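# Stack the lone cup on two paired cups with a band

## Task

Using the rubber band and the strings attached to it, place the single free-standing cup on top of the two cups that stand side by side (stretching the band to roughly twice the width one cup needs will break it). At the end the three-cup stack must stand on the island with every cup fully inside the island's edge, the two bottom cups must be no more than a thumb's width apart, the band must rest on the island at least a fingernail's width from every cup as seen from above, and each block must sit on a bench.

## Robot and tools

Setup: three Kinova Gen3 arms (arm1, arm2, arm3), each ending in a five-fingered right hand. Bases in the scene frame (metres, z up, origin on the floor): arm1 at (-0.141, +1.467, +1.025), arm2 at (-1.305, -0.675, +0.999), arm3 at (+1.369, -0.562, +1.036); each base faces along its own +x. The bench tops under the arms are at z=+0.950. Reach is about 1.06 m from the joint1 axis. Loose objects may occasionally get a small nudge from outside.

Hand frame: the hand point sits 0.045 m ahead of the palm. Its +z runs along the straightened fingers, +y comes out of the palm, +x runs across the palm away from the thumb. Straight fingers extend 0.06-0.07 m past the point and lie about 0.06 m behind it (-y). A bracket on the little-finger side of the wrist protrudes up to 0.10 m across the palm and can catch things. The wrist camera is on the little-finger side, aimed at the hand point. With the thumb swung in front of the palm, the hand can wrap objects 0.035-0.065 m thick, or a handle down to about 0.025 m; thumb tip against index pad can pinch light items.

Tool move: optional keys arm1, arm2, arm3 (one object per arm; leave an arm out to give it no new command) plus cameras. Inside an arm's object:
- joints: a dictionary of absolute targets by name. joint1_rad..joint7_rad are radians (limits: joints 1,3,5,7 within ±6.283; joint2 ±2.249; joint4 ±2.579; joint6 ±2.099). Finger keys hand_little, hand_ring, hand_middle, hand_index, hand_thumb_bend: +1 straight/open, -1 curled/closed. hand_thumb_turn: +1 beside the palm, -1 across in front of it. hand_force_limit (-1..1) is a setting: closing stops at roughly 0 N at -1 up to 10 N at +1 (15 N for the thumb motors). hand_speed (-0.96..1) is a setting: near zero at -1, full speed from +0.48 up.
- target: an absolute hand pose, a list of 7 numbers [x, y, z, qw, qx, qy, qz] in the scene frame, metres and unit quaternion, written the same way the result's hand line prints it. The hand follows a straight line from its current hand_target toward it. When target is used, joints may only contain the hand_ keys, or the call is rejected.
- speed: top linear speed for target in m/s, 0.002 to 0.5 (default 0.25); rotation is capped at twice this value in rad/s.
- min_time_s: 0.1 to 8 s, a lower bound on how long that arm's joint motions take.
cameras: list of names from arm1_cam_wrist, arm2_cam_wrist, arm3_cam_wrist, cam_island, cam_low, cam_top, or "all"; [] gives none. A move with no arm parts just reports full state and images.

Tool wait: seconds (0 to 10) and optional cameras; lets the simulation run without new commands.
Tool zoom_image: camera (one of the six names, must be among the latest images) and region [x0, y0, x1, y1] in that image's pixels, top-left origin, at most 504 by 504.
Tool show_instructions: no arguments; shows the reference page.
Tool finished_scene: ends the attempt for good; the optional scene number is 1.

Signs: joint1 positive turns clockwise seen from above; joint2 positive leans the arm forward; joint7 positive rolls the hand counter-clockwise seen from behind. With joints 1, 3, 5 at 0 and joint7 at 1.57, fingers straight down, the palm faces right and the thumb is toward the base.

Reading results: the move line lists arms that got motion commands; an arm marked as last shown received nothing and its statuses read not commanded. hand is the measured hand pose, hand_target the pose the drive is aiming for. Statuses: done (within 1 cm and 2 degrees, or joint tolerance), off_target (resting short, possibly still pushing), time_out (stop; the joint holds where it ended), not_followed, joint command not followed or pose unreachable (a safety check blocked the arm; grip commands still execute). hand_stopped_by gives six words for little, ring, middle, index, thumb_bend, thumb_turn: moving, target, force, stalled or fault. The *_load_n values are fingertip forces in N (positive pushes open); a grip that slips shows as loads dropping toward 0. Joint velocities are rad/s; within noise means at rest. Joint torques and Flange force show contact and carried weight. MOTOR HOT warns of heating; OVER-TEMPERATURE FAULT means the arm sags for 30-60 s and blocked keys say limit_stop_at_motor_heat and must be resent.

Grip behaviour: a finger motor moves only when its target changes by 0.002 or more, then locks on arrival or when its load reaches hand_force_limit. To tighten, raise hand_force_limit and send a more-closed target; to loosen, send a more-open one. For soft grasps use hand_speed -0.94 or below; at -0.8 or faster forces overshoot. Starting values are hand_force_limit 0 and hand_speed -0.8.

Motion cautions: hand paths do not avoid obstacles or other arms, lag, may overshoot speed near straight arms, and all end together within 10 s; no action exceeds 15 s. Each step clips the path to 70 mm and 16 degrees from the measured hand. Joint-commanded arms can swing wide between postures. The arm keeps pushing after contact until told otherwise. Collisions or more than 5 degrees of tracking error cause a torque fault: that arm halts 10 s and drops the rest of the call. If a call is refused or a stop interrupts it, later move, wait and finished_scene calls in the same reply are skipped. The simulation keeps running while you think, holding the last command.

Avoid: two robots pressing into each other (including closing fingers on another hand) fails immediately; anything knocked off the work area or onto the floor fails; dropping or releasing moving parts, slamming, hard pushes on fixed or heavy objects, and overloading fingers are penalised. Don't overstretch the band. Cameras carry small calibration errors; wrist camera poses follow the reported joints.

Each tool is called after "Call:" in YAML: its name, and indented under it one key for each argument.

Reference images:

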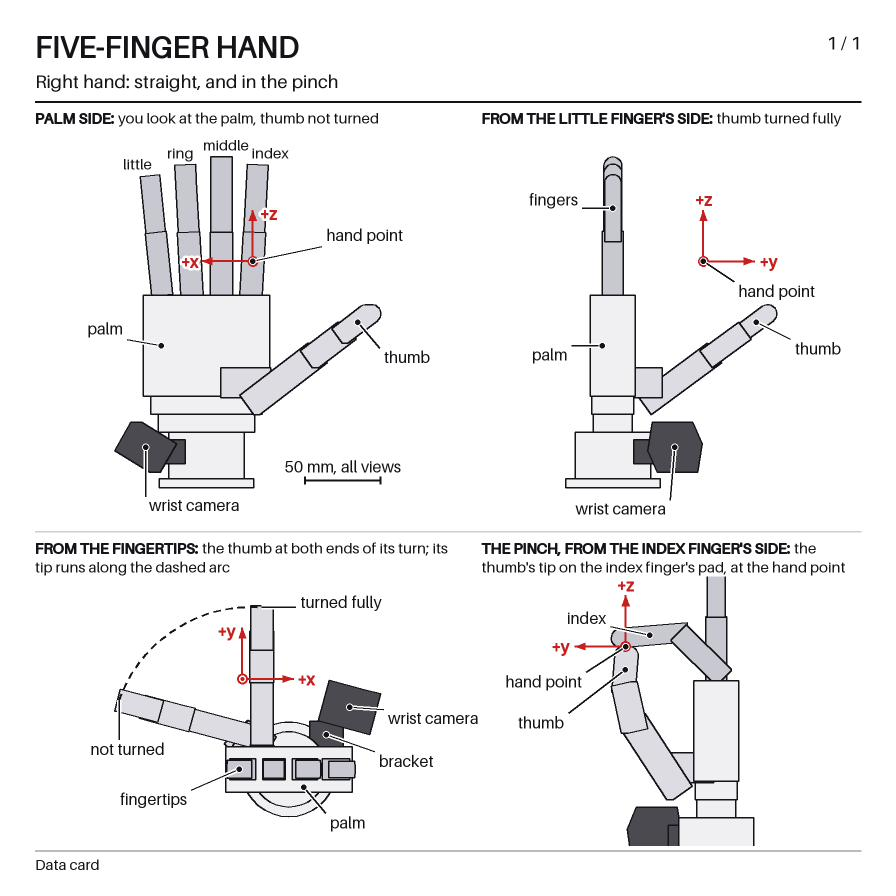

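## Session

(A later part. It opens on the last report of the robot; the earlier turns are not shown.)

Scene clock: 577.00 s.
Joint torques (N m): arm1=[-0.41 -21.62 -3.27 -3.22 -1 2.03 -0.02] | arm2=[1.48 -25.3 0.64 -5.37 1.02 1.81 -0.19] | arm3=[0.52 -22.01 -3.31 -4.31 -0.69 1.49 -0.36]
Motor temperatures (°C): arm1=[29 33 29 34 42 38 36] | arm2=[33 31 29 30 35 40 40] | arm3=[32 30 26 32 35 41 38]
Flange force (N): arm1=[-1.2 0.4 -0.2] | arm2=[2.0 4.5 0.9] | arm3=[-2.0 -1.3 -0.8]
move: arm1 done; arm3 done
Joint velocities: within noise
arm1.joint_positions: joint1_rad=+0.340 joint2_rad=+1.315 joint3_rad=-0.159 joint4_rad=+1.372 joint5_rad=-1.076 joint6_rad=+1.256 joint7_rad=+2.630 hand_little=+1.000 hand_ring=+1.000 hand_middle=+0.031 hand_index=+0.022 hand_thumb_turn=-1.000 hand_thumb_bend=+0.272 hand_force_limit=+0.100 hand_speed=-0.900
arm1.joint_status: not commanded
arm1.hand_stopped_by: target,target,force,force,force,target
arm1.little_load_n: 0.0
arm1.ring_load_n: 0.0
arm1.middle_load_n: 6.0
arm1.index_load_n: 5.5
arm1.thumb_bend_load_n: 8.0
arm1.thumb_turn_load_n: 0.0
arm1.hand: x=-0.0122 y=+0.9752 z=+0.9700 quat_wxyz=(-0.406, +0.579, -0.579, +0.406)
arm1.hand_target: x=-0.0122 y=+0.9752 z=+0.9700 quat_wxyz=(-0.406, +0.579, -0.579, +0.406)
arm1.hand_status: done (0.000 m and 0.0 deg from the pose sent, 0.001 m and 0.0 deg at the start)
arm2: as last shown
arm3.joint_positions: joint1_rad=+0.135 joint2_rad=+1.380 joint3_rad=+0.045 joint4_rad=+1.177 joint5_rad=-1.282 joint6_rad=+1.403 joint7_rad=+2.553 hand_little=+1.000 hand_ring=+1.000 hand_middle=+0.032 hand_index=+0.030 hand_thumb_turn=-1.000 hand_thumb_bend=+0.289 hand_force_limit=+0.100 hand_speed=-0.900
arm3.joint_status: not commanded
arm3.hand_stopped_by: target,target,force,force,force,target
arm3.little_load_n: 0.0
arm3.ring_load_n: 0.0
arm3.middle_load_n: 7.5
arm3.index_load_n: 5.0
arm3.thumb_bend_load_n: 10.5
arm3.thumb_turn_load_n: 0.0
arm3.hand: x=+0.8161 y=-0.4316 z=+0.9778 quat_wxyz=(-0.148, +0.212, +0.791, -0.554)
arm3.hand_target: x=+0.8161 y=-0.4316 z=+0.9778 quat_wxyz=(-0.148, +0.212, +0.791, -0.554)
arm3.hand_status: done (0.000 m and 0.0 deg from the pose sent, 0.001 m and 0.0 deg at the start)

Call:
move:
  arm1: {"joints": {"hand_index": 0.3, "hand_middle": 0.3, "hand_thumb_bend": 0.4}}
  arm2: {"joints": {"hand_index": 0.3, "hand_middle": 0.3, "hand_thumb_bend": 0.4}}
  arm3: {"joints": {"hand_index": 0.3, "hand_middle": 0.3, "hand_thumb_bend": 0.4}}
  cameras: ["arm1_cam_wrist", "arm2_cam_wrist", "arm3_cam_wrist", "cam_low"]

Call:
zoom_image:
  camera: "arm1_cam_wrist"
  region: [280, 120, 480, 320]

Call:
zoom_image:
  camera: "arm2_cam_wrist"
  region: [280, 120, 480, 320]

Call:
zoom_image:
  camera: "arm3_cam_wrist"
  region: [280, 120, 480, 320]

Scene clock: 584.17 s.
Joint torques (N m): arm1=[-0.27 -21.74 -3.3 -3.16 -1 2.08 -0.03] | arm2=[1.39 -25.07 0.42 -5.38 0.95 1.65 -0.16] | arm3=[0.39 -22.04 -3.21 -4.35 -0.74 1.57 -0.35]
Motor temperatures (°C): arm1=[29 33 29 34 42 38 36] | arm2=[33 31 29 30 35 40 40] | arm3=[32 30 26 32 35 41 38]
Flange force (N): arm1=[-0.8 0.7 0.1] | arm2=[2.2 3.9 0.9] | arm3=[-2.2 -1.2 -0.8]
move: arm1 done; arm2 done; arm3 done
Joint velocities: within noise
arm1.joint_positions: joint1_rad=+0.340 joint2_rad=+1.315 joint3_rad=-0.159 joint4_rad=+1.372 joint5_rad=-1.076 joint6_rad=+1.256 joint7_rad=+2.630 hand_little=+1.000 hand_ring=+1.000 hand_middle=+0.300 hand_index=+0.300 hand_thumb_turn=-1.000 hand_thumb_bend=+0.400 hand_force_limit=+0.100 hand_speed=-0.900
arm1.joint_status: all done
arm1.hand_stopped_by: target,target,target,target,target,target
arm1.little_load_n: 0.0
arm1.ring_load_n: 0.0
arm1.middle_load_n: 0.0
arm1.index_load_n: 0.0
arm1.thumb_bend_load_n: 0.0
arm1.thumb_turn_load_n: 0.0
arm1.hand: x=-0.0122 y=+0.9752 z=+0.9700 quat_wxyz=(-0.406, +0.579, -0.579, +0.406)
arm1.hand_target: x=-0.0122 y=+0.9752 z=+0.9700 quat_wxyz=(-0.406, +0.579, -0.579, +0.406)
arm1.hand_status: not commanded
arm2.joint_positions: joint1_rad=-0.407 joint2_rad=+1.306 joint3_rad=-0.113 joint4_rad=+1.184 joint5_rad=+1.074 joint6_rad=+1.616 joint7_rad=-2.617 hand_little=+1.000 hand_ring=+1.000 hand_middle=+0.300 hand_index=+0.300 hand_thumb_turn=-1.000 hand_thumb_bend=+0.400 hand_force_limit=+0.100 hand_speed=-0.900
arm2.joint_status: all done
arm2.hand_stopped_by: target,target,target,target,target,target
arm2.little_load_n: 0.0
arm2.ring_load_n: 0.0
arm2.middle_load_n: 0.0
arm2.index_load_n: 0.0
arm2.thumb_bend_load_n: 0.0
arm2.thumb_turn_load_n: 0.0
arm2.hand: x=-0.7933 y=-0.4136 z=+0.9703 quat_wxyz=(-0.148, +0.212, -0.791, +0.554)
arm2.hand_target: x=-0.7933 y=-0.4136 z=+0.9703 quat_wxyz=(-0.148, +0.212, -0.791, +0.554)
arm2.hand_status: not commanded
arm3.joint_positions: joint1_rad=+0.135 joint2_rad=+1.380 joint3_rad=+0.045 joint4_rad=+1.177 joint5_rad=-1.282 joint6_rad=+1.403 joint7_rad=+2.553 hand_little=+1.000 hand_ring=+1.000 hand_middle=+0.300 hand_index=+0.300 hand_thumb_turn=-1.000 hand_thumb_bend=+0.400 hand_force_limit=+0.100 hand_speed=-0.900
arm3.joint_status: all done
arm3.hand_stopped_by: target,target,target,target,target,target
arm3.little_load_n: 0.0
arm3.ring_load_n: 0.0
arm3.middle_load_n: 0.0
arm3.index_load_n: 0.0
arm3.thumb_bend_load_n: 0.0
arm3.thumb_turn_load_n: 0.0
arm3.hand: x=+0.8161 y=-0.4316 z=+0.9778 quat_wxyz=(-0.148, +0.212, +0.791, -0.554)
arm3.hand_target: x=+0.8161 y=-0.4316 z=+0.9778 quat_wxyz=(-0.148, +0.212, +0.791, -0.554)
arm3.hand_status: not commanded
arm1_cam_wrist: T_world_to_cam=[[-0.31929, -0.22712, -0.92004, 1.11033], [-0.5229, 0.85191, -0.02884, -0.80191], [0.79034, 0.47188, -0.39077, 0.04498]] pos_world=[-0.10034, 0.91412, 1.01599]
arm2_cam_wrist: T_world_to_cam=[[-0.37794, 0.10889, -0.9194, 0.63962], [0.46014, 0.88382, -0.08448, 0.8188], [0.80339, -0.45498, -0.38414, 0.9379]] pos_world=[-0.88852, -0.3666, 1.01752]
arm3_cam_wrist: T_world_to_cam=[[-0.01544, 0.40052, -0.91616, 1.08491], [0.99979, 0.01875, -0.00865, -0.79194], [0.01372, -0.9161, -0.40072, 0.09942]] pos_world=[0.80716, -0.32859, 1.02694]

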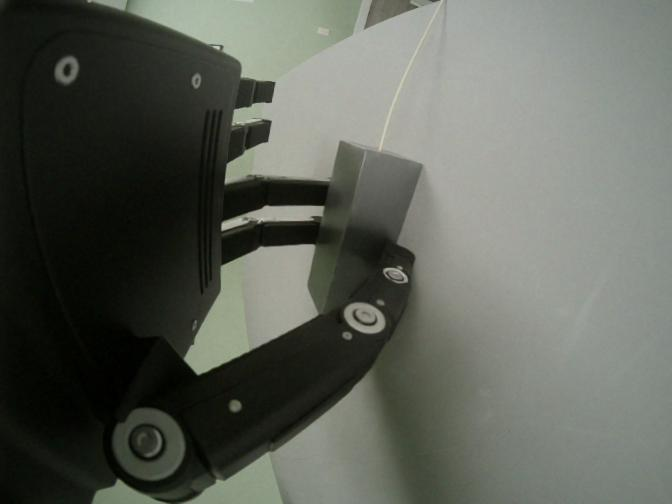

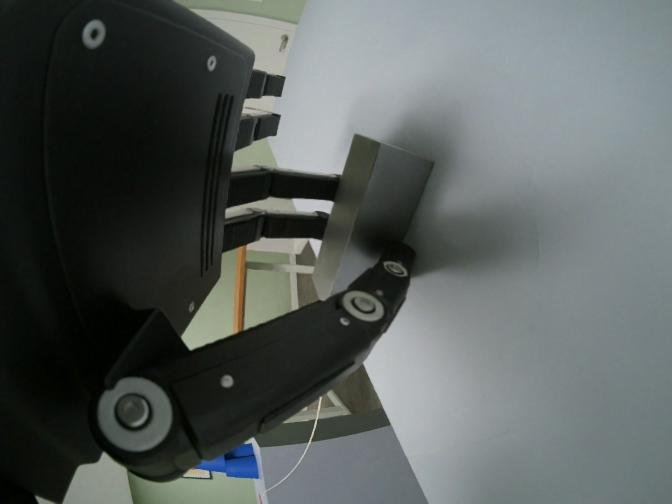

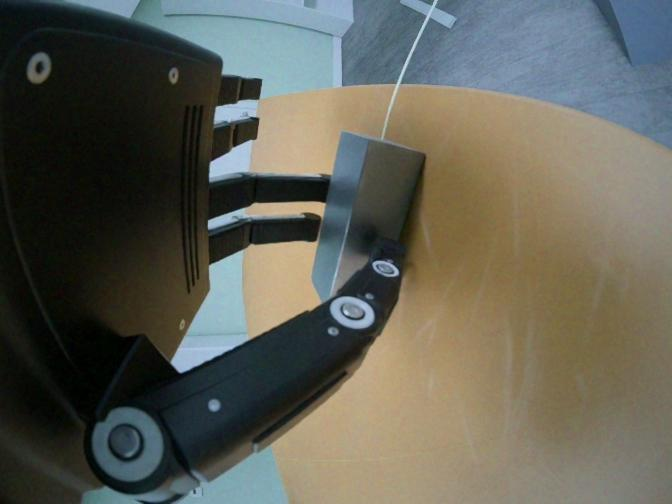

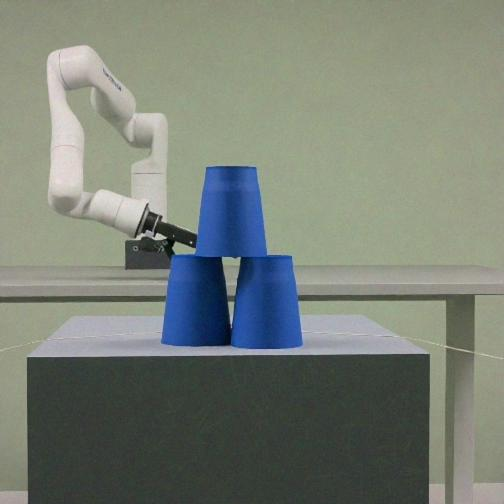

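Scaled by 2.520 from the camera's image (finer frame: 960x720).

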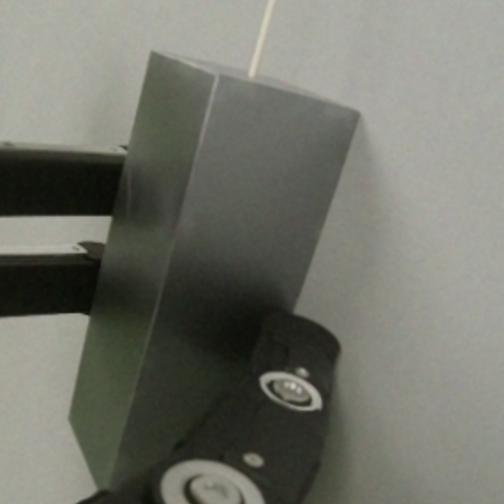

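Scaled by 2.520 from the camera's image (finer frame: 960x720).

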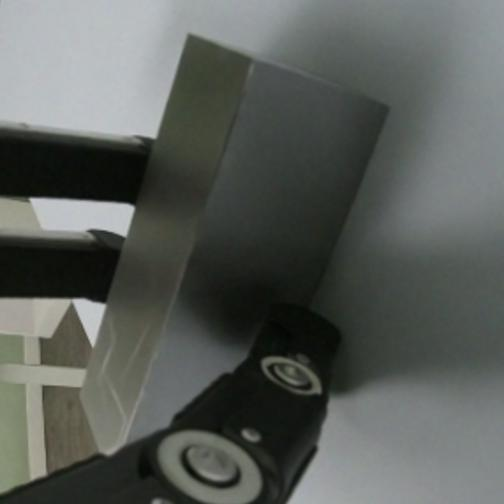

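Scaled by 2.520 from the camera's image (finer frame: 960x720).

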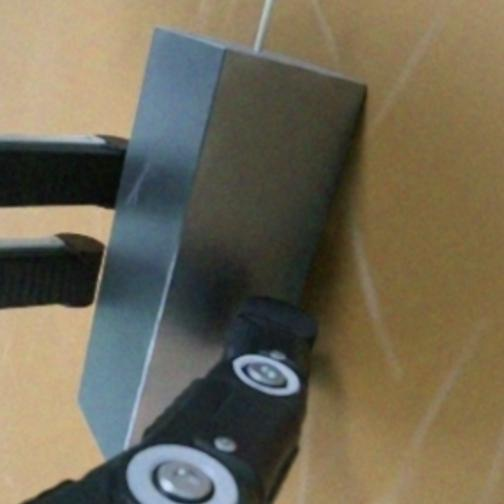

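Call:
move:
  arm1: {"target": [-0.0122, 0.9752, 1.02, 0.4056, -0.5792, 0.5792, -0.4056], "speed": 0.04}
  arm2: {"target": [-0.7933, -0.4136, 1.02, -0.1484, 0.2120, -0.7913, 0.5540], "speed": 0.04}
  arm3: {"target": [0.8161, -0.4316, 1.03, 0.1484, -0.2120, -0.7913, 0.5540], "speed": 0.04}
  cameras: ["all"]

Call:
zoom_image:
  camera: "cam_island"
  region: [130, 160, 382, 412]

Scene clock: 589.03 s.
Joint torques (N m): arm1=[-0.31 -21.63 -3.17 -3.51 -1.08 2.01 -0.02] | arm2=[1.39 -24.81 0.36 -5.68 1.03 1.59 -0.16] | arm3=[0.44 -21.8 -3.18 -4.54 -0.74 1.49 -0.31]
Motor temperatures (°C): arm1=[29 33 29 34 42 38 36] | arm2=[33 32 29 30 35 40 40] | arm3=[32 30 26 32 35 41 38]
Flange force (N): arm1=[-0.4 1.2 0.1] | arm2=[1.9 4.1 0.8] | arm3=[-1.7 -1.0 -0.6]
move: arm1 done; arm2 done; arm3 done
Joint velocities: within noise
arm1.joint_positions: joint1_rad=+0.342 joint2_rad=+1.209 joint3_rad=-0.161 joint4_rad=+1.428 joint5_rad=-1.077 joint6_rad=+1.275 joint7_rad=+2.582 hand_little=+1.000 hand_ring=+1.000 hand_middle=+0.300 hand_index=+0.300 hand_thumb_turn=-1.000 hand_thumb_bend=+0.400 hand_force_limit=+0.100 hand_speed=-0.900
arm1.joint_status: not commanded
arm1.hand_stopped_by: target,target,target,target,target,target
arm1.little_load_n: 0.0
arm1.ring_load_n: 0.0
arm1.middle_load_n: 0.0
arm1.index_load_n: 0.0
arm1.thumb_bend_load_n: 0.0
arm1.thumb_turn_load_n: 0.0
arm1.hand: x=-0.0122 y=+0.9752 z=+1.0200 quat_wxyz=(-0.406, +0.579, -0.579, +0.406)
arm1.hand_target: x=-0.0122 y=+0.9752 z=+1.0200 quat_wxyz=(-0.406, +0.579, -0.579, +0.406)
arm1.hand_status: done (0.000 m and 0.0 deg from the pose sent, 0.050 m and 0.0 deg at the start)
arm2.joint_positions: joint1_rad=-0.404 joint2_rad=+1.207 joint3_rad=-0.115 joint4_rad=+1.233 joint5_rad=+1.069 joint6_rad=+1.644 joint7_rad=-2.575 hand_little=+1.000 hand_ring=+1.000 hand_middle=+0.300 hand_index=+0.300 hand_thumb_turn=-1.000 hand_thumb_bend=+0.400 hand_force_limit=+0.100 hand_speed=-0.900
arm2.joint_status: not commanded
arm2.hand_stopped_by: target,target,target,target,target,target
arm2.little_load_n: 0.0
arm2.ring_load_n: 0.0
arm2.middle_load_n: 0.0
arm2.index_load_n: -0.5
arm2.thumb_bend_load_n: 0.0
arm2.thumb_turn_load_n: 0.0
arm2.hand: x=-0.7933 y=-0.4136 z=+1.0200 quat_wxyz=(-0.148, +0.212, -0.791, +0.554)
arm2.hand_target: x=-0.7933 y=-0.4136 z=+1.0200 quat_wxyz=(-0.148, +0.212, -0.791, +0.554)
arm2.hand_status: done (0.000 m and 0.0 deg from the pose sent, 0.050 m and 0.0 deg at the start)
arm3.joint_positions: joint1_rad=+0.133 joint2_rad=+1.272 joint3_rad=+0.050 joint4_rad=+1.240 joint5_rad=-1.274 joint6_rad=+1.421 joint7_rad=+2.511 hand_little=+1.000 hand_ring=+1.000 hand_middle=+0.300 hand_index=+0.300 hand_thumb_turn=-1.000 hand_thumb_bend=+0.400 hand_force_limit=+0.100 hand_speed=-0.900
arm3.joint_status: not commanded
arm3.hand_stopped_by: target,target,target,target,target,target
arm3.little_load_n: 0.0
arm3.ring_load_n: 0.0
arm3.middle_load_n: 0.0
arm3.index_load_n: 0.0
arm3.thumb_bend_load_n: 0.0
arm3.thumb_turn_load_n: 0.0
arm3.hand: x=+0.8161 y=-0.4316 z=+1.0300 quat_wxyz=(-0.148, +0.212, +0.791, -0.554)
arm3.hand_target: x=+0.8161 y=-0.4316 z=+1.0300 quat_wxyz=(-0.148, +0.212, +0.791, -0.554)
arm3.hand_status: done (0.000 m and 0.0 deg from the pose sent, 0.052 m and 0.0 deg at the start)
pictures: arm1_cam_wrist, arm2_cam_wrist, arm3_cam_wrist, cam_island, cam_low, cam_top
arm1_cam_wrist: T_world_to_cam=[[-0.3193, -0.22709, -0.92004, 1.1564], [-0.52278, 0.85198, -0.02886, -0.8005], [0.79041, 0.47176, -0.39076, 0.06465]] pos_world=[-0.10034, 0.91412, 1.06609]
arm2_cam_wrist: T_world_to_cam=[[-0.37796, 0.10879, -0.91941, 0.68527], [0.46007, 0.88385, -0.08454, 0.82302], [0.80342, -0.45494, -0.38411, 0.957]] pos_world=[-0.88852, -0.3666, 1.06722]
arm3_cam_wrist: T_world_to_cam=[[-0.01548, 0.40051, -0.91616, 1.13277], [0.99979, 0.01877, -0.00869, -0.79144], [0.01372, -0.9161, -0.40072, 0.12034]] pos_world=[0.80716, -0.32859, 1.07914]

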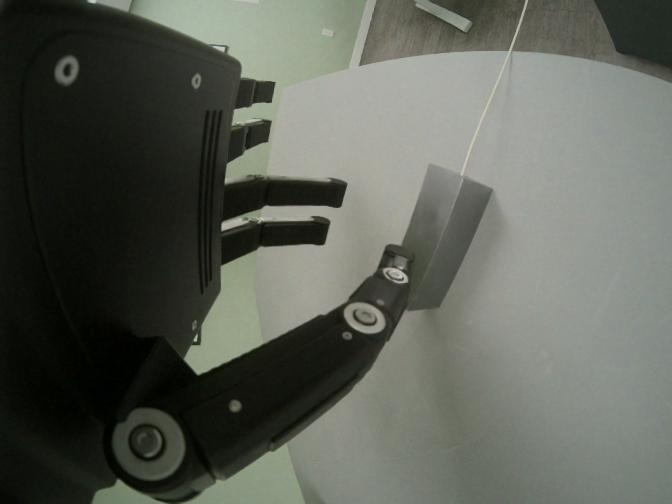

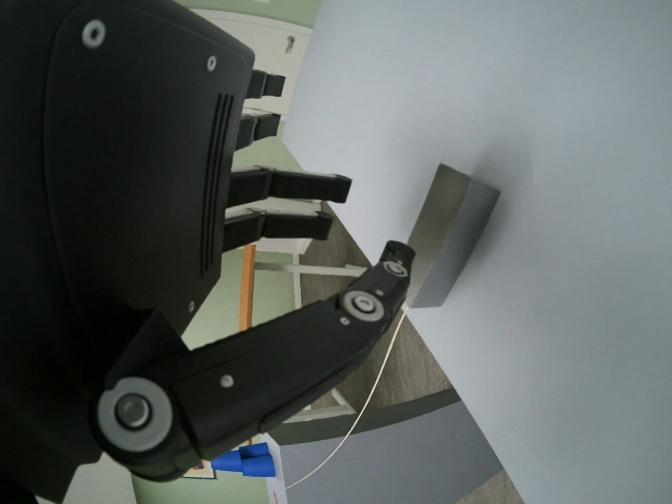

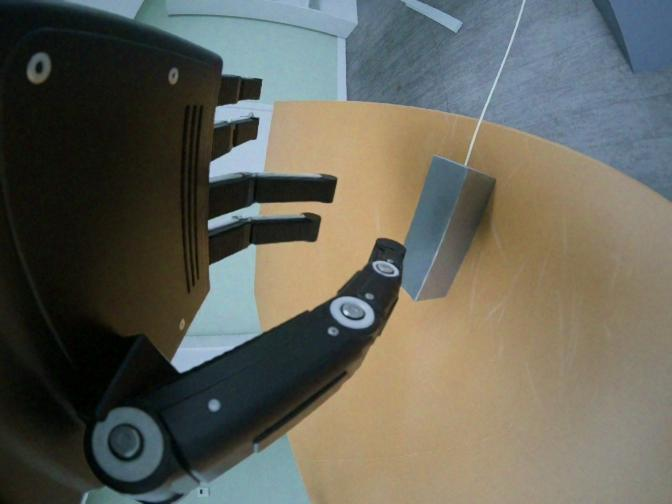

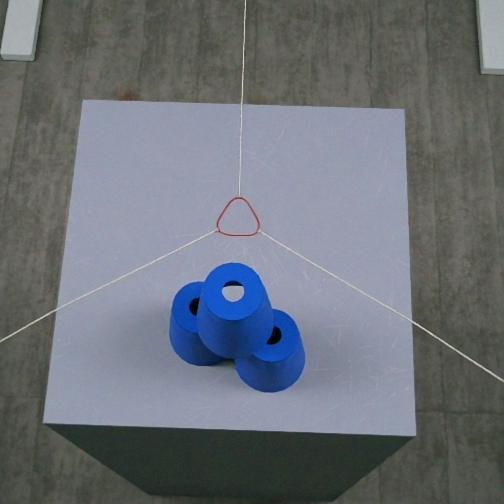

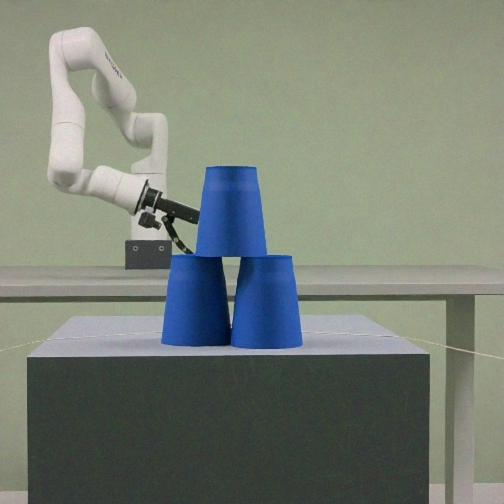

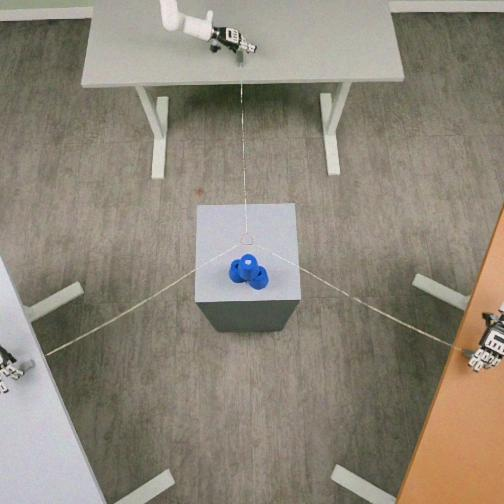

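Scaled by 2.000 from the camera's image (finer frame: 720x720).

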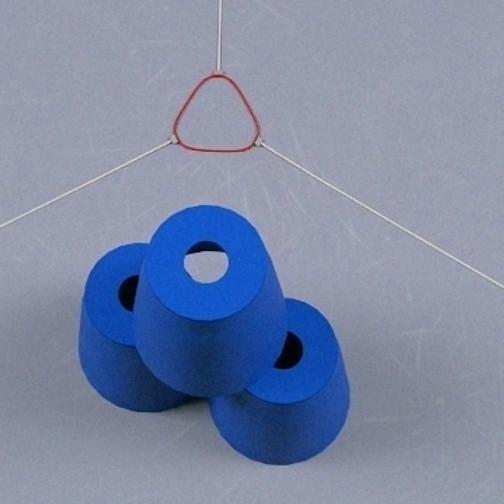

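Call:
finished_scene:

The scene is finished: the task was done.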